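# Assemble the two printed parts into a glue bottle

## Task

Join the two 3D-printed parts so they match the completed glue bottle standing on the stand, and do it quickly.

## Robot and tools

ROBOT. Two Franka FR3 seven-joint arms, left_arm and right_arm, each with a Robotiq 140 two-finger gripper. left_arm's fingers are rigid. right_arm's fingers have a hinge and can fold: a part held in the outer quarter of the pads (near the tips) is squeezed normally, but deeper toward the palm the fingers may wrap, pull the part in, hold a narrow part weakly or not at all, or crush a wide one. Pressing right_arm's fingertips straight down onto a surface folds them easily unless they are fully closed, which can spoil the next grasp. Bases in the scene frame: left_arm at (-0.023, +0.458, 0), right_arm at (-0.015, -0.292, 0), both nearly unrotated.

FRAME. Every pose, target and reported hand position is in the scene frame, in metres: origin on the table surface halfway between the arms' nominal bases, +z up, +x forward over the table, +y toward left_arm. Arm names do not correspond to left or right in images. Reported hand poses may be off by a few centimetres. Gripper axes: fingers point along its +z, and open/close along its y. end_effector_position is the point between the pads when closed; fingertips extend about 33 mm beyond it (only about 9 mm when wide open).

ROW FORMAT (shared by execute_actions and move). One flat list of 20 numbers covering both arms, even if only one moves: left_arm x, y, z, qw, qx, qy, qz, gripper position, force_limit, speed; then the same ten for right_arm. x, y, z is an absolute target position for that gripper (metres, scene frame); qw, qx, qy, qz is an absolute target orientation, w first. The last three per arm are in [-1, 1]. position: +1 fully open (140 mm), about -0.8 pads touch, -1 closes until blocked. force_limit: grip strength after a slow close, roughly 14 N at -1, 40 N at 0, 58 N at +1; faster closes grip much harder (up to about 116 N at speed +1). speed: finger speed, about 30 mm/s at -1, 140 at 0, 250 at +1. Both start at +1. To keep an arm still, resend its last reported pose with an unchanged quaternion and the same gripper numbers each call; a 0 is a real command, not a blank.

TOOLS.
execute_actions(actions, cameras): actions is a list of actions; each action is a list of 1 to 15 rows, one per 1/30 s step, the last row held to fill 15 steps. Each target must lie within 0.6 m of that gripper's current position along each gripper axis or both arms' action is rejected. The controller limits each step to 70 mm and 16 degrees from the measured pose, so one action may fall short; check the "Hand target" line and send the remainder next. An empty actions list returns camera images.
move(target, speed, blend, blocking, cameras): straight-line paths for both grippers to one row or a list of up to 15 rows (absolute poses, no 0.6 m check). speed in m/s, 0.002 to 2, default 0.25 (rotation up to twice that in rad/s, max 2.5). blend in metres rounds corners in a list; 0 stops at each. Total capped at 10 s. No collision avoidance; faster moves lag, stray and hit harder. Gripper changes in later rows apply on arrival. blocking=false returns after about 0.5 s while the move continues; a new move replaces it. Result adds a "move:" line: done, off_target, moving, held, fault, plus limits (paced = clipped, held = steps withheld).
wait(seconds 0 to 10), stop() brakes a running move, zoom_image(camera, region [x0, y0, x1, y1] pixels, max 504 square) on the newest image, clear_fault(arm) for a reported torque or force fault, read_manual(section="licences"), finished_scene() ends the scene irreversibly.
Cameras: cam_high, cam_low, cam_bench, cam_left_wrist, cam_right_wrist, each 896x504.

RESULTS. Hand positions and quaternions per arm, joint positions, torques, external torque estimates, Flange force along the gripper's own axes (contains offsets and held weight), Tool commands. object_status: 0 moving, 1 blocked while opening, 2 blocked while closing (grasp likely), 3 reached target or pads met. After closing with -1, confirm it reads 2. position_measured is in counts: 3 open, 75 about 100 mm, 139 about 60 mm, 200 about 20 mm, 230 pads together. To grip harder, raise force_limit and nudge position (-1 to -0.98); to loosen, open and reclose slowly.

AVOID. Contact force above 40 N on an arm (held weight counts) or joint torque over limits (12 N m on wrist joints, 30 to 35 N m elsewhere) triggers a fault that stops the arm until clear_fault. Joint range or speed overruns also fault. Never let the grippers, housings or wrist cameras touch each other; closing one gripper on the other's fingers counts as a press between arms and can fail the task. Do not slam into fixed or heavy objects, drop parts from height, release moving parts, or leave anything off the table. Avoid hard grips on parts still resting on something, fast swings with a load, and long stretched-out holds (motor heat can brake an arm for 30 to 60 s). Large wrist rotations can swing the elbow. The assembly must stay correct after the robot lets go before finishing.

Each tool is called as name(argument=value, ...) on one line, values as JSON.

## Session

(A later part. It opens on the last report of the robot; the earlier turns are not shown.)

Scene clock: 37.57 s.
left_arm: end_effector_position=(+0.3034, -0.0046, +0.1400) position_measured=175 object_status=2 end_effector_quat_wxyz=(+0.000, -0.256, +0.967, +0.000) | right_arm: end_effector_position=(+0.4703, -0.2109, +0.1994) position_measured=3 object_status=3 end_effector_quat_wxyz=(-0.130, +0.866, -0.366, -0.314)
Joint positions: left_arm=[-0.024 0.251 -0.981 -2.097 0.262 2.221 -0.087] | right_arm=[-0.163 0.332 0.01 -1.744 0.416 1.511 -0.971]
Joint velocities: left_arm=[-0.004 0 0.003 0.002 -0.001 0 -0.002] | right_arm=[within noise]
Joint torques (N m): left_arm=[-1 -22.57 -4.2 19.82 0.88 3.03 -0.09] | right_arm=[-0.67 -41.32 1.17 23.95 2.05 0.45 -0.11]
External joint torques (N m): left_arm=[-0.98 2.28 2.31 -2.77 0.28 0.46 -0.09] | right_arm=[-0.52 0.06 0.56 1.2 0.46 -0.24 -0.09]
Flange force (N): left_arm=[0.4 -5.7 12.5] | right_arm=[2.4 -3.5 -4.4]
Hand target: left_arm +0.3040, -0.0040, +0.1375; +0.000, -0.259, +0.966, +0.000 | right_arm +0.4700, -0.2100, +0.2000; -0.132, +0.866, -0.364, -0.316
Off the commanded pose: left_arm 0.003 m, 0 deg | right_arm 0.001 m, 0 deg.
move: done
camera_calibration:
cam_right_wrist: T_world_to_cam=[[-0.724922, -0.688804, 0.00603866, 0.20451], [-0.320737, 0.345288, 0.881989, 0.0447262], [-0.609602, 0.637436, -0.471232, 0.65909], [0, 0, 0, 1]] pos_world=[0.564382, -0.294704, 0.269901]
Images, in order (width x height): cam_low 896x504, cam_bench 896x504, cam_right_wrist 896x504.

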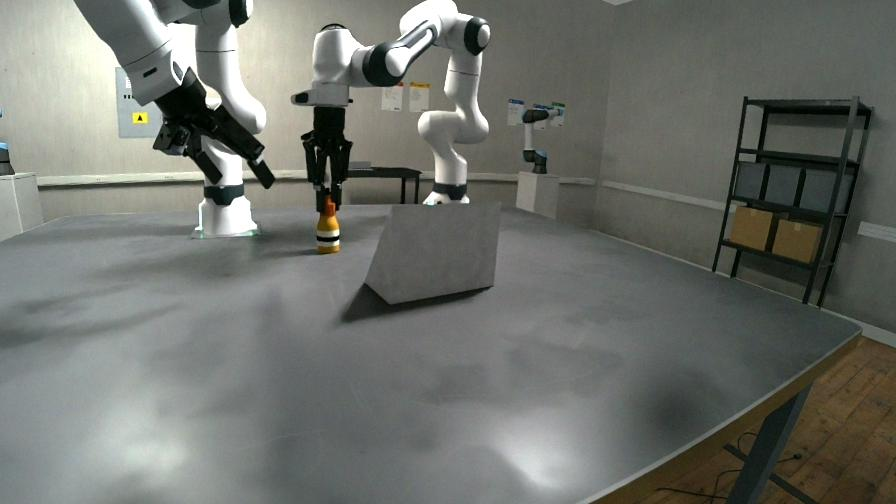

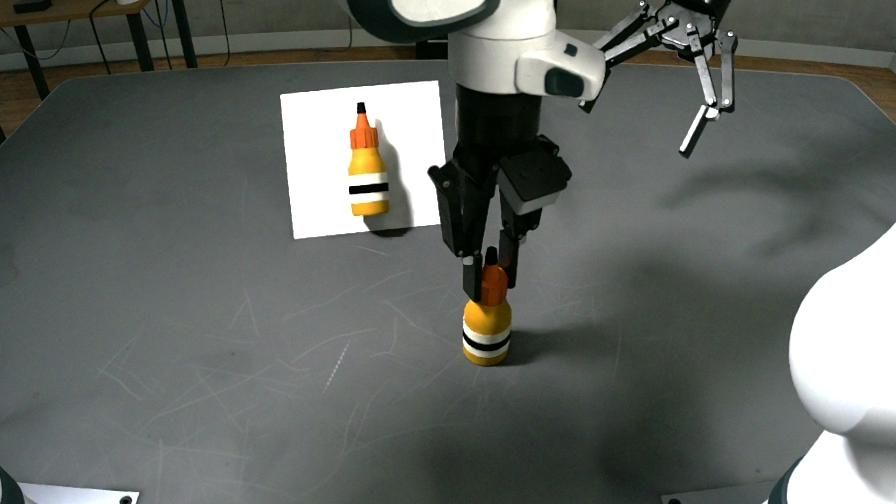

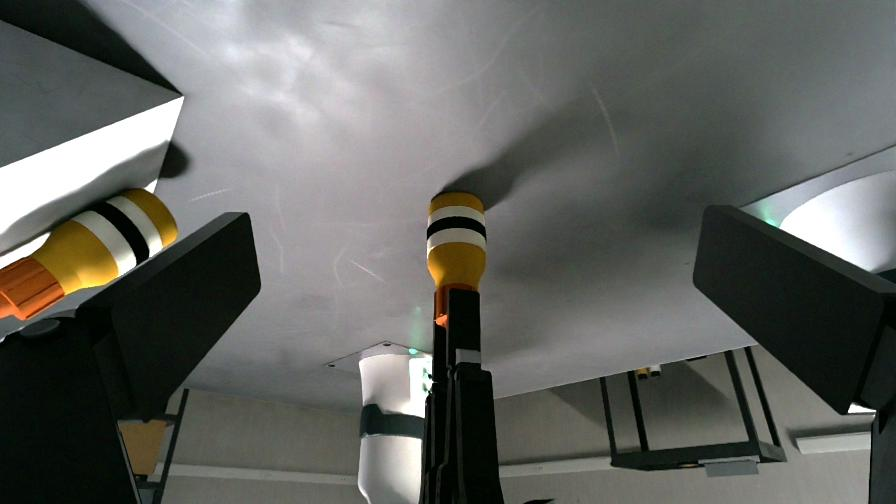

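move(target=[[0.3035, -0.0044, 0.1402, 0, 0.2588, -0.9659, 0, -1, -0.1, -1, 0.47, -0.21, 0.20, -0.132, 0.867, -0.364, -0.316, 1, 1, 1], [0.3035, -0.0044, 0.1402, 0, 0.2588, -0.9659, 0, 0.1, -0.1, -1, 0.47, -0.21, 0.20, -0.132, 0.867, -0.364, -0.316, 1, 1, 1], [0.3035, -0.0044, 0.26, 0, 0.2588, -0.9659, 0, 0.1, -0.1, -1, 0.47, -0.21, 0.20, -0.132, 0.867, -0.364, -0.316, 1, 1, 1]], speed=[0.01, 0.05, 0.15], cameras=["all"])

zoom_image(camera="cam_bench", region=[440, 220, 540, 380])

zoom_image(camera="cam_right_wrist", region=[410, 180, 510, 350])

zoom_image(camera="cam_low", region=[300, 170, 360, 260])

zoom_image(camera="cam_bench", region=[320, 90, 420, 230])

Scene clock: 43.03 s.
left_arm: end_effector_position=(+0.3044, -0.0046, +0.2593) position_measured=117 object_status=3 end_effector_quat_wxyz=(+0.001, -0.262, +0.965, +0.000) | right_arm: end_effector_position=(+0.4703, -0.2109, +0.1994) position_measured=3 object_status=3 end_effector_quat_wxyz=(-0.130, +0.866, -0.366, -0.314)
Joint positions: left_arm=[0.063 0.055 -1.049 -1.931 0.053 1.959 0.046] | right_arm=[-0.163 0.332 0.01 -1.744 0.416 1.511 -0.971]
Joint velocities: left_arm=[0 0 0 0 0.001 -0.001 0.007] | right_arm=[within noise]
Joint torques (N m): left_arm=[0.05 -19.69 -1.83 24.16 0.24 2.37 0.25] | right_arm=[-0.64 -41.29 1.09 23.86 2.04 0.43 -0.11]
External joint torques (N m): left_arm=[0.11 -1.1 -0.27 -0.29 -0.45 -0.18 0.25] | right_arm=[-0.39 0.04 0.56 1.15 0.46 -0.26 -0.09]
Flange force (N): left_arm=[0.4 11.1 -1.7] | right_arm=[2.2 -3.4 -4.3]
Hand target: left_arm +0.3035, -0.0044, +0.2600; +0.000, -0.259, +0.966, +0.000 | right_arm +0.4700, -0.2100, +0.2000; -0.132, +0.866, -0.364, -0.316
Off the commanded pose: left_arm 0.001 m, 0 deg | right_arm 0.001 m, 0 deg.
move: done
camera_calibration:
cam_left_wrist: T_world_to_cam=[[-0.499864, 0.865904, -0.018635, 0.170409], [0.803316, 0.471562, 0.363748, -0.337033], [0.323759, 0.166855, -0.931311, 0.285432], [0, 0, 0, 1]] pos_world=[0.263514, -0.0362518, 0.391596]
cam_right_wrist: T_world_to_cam=[[-0.724922, -0.688804, 0.00603866, 0.20451], [-0.320737, 0.345288, 0.881989, 0.0447262], [-0.609602, 0.637436, -0.471232, 0.65909], [0, 0, 0, 1]] pos_world=[0.564382, -0.294704, 0.269901]

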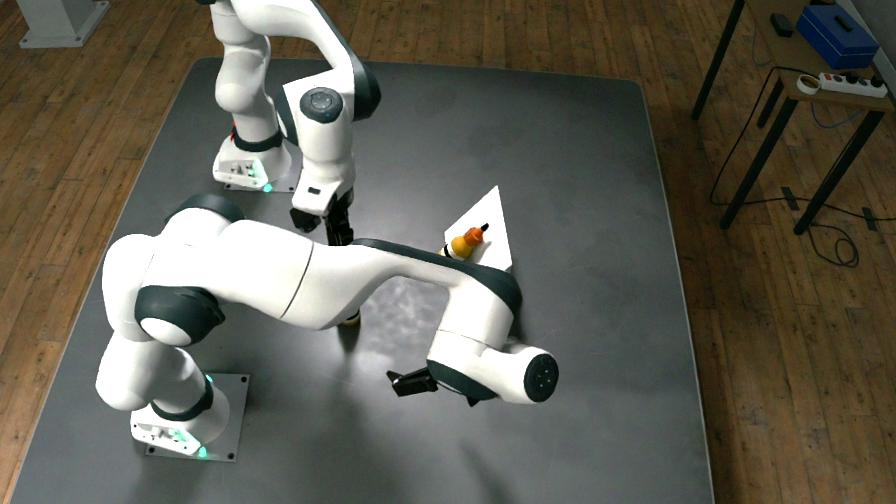

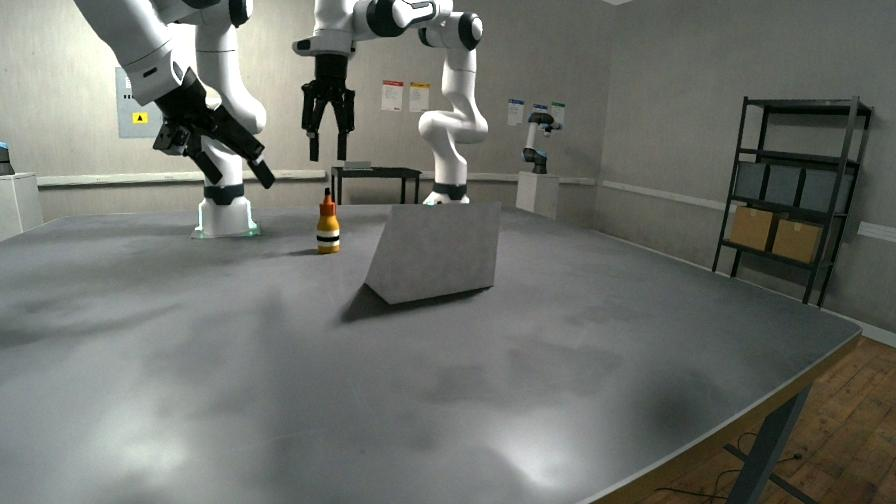

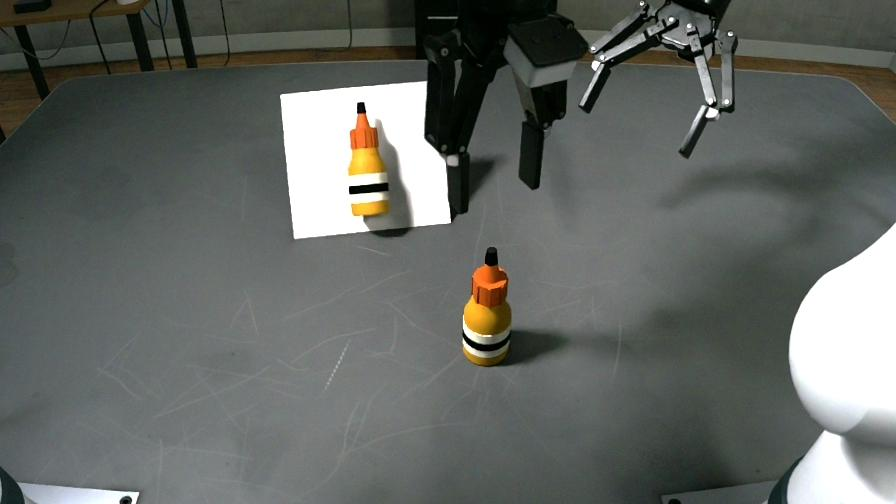

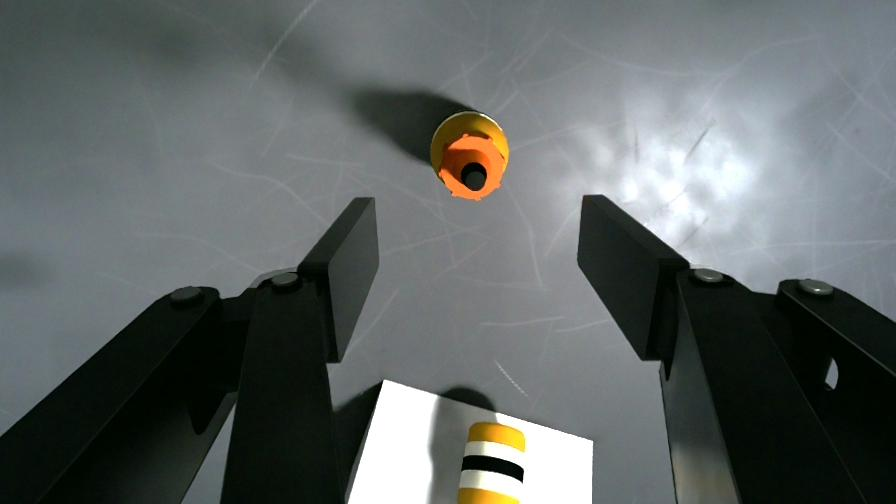

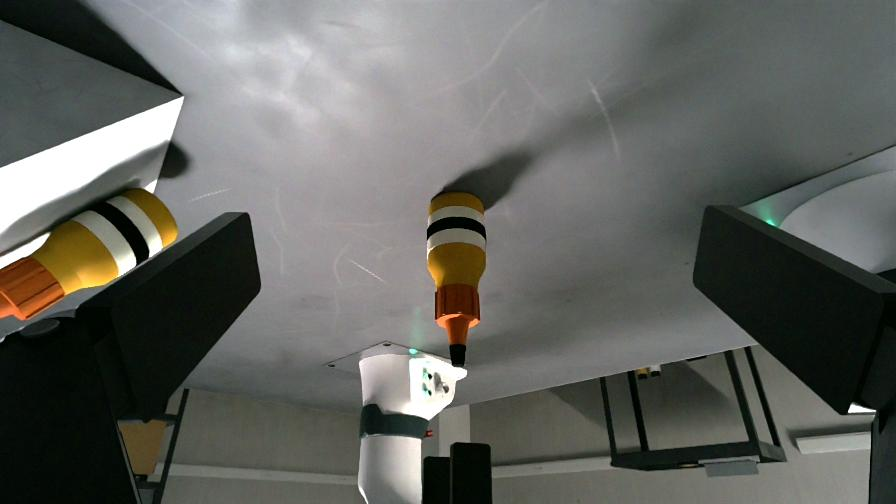

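Scaled by 3.150 from the camera's 896x504 image, which has a finer 1280x720 frame.

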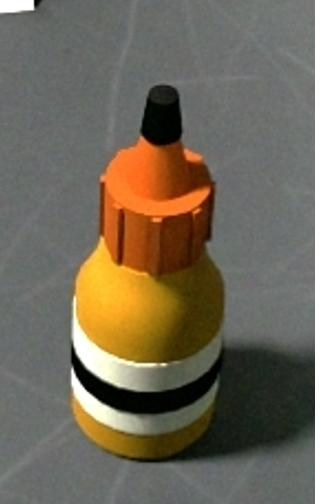

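Scaled by 2.965 from the camera's 896x504 image, which has a finer 1280x720 frame.

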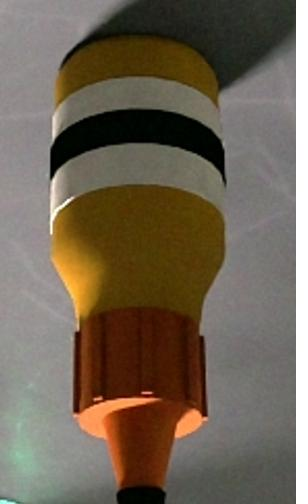

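Scaled by 5.600 from the camera's 896x504 image, which has a finer 1280x720 frame.

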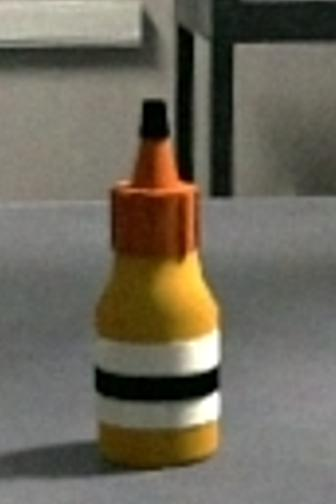

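Scaled by 3.600 from the camera's 896x504 image, which has a finer 1280x720 frame.

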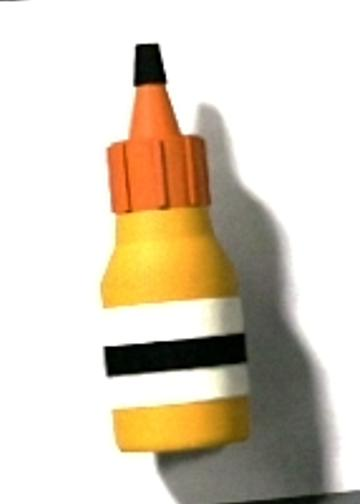

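finished_scene()

The scene is finished: the task was done.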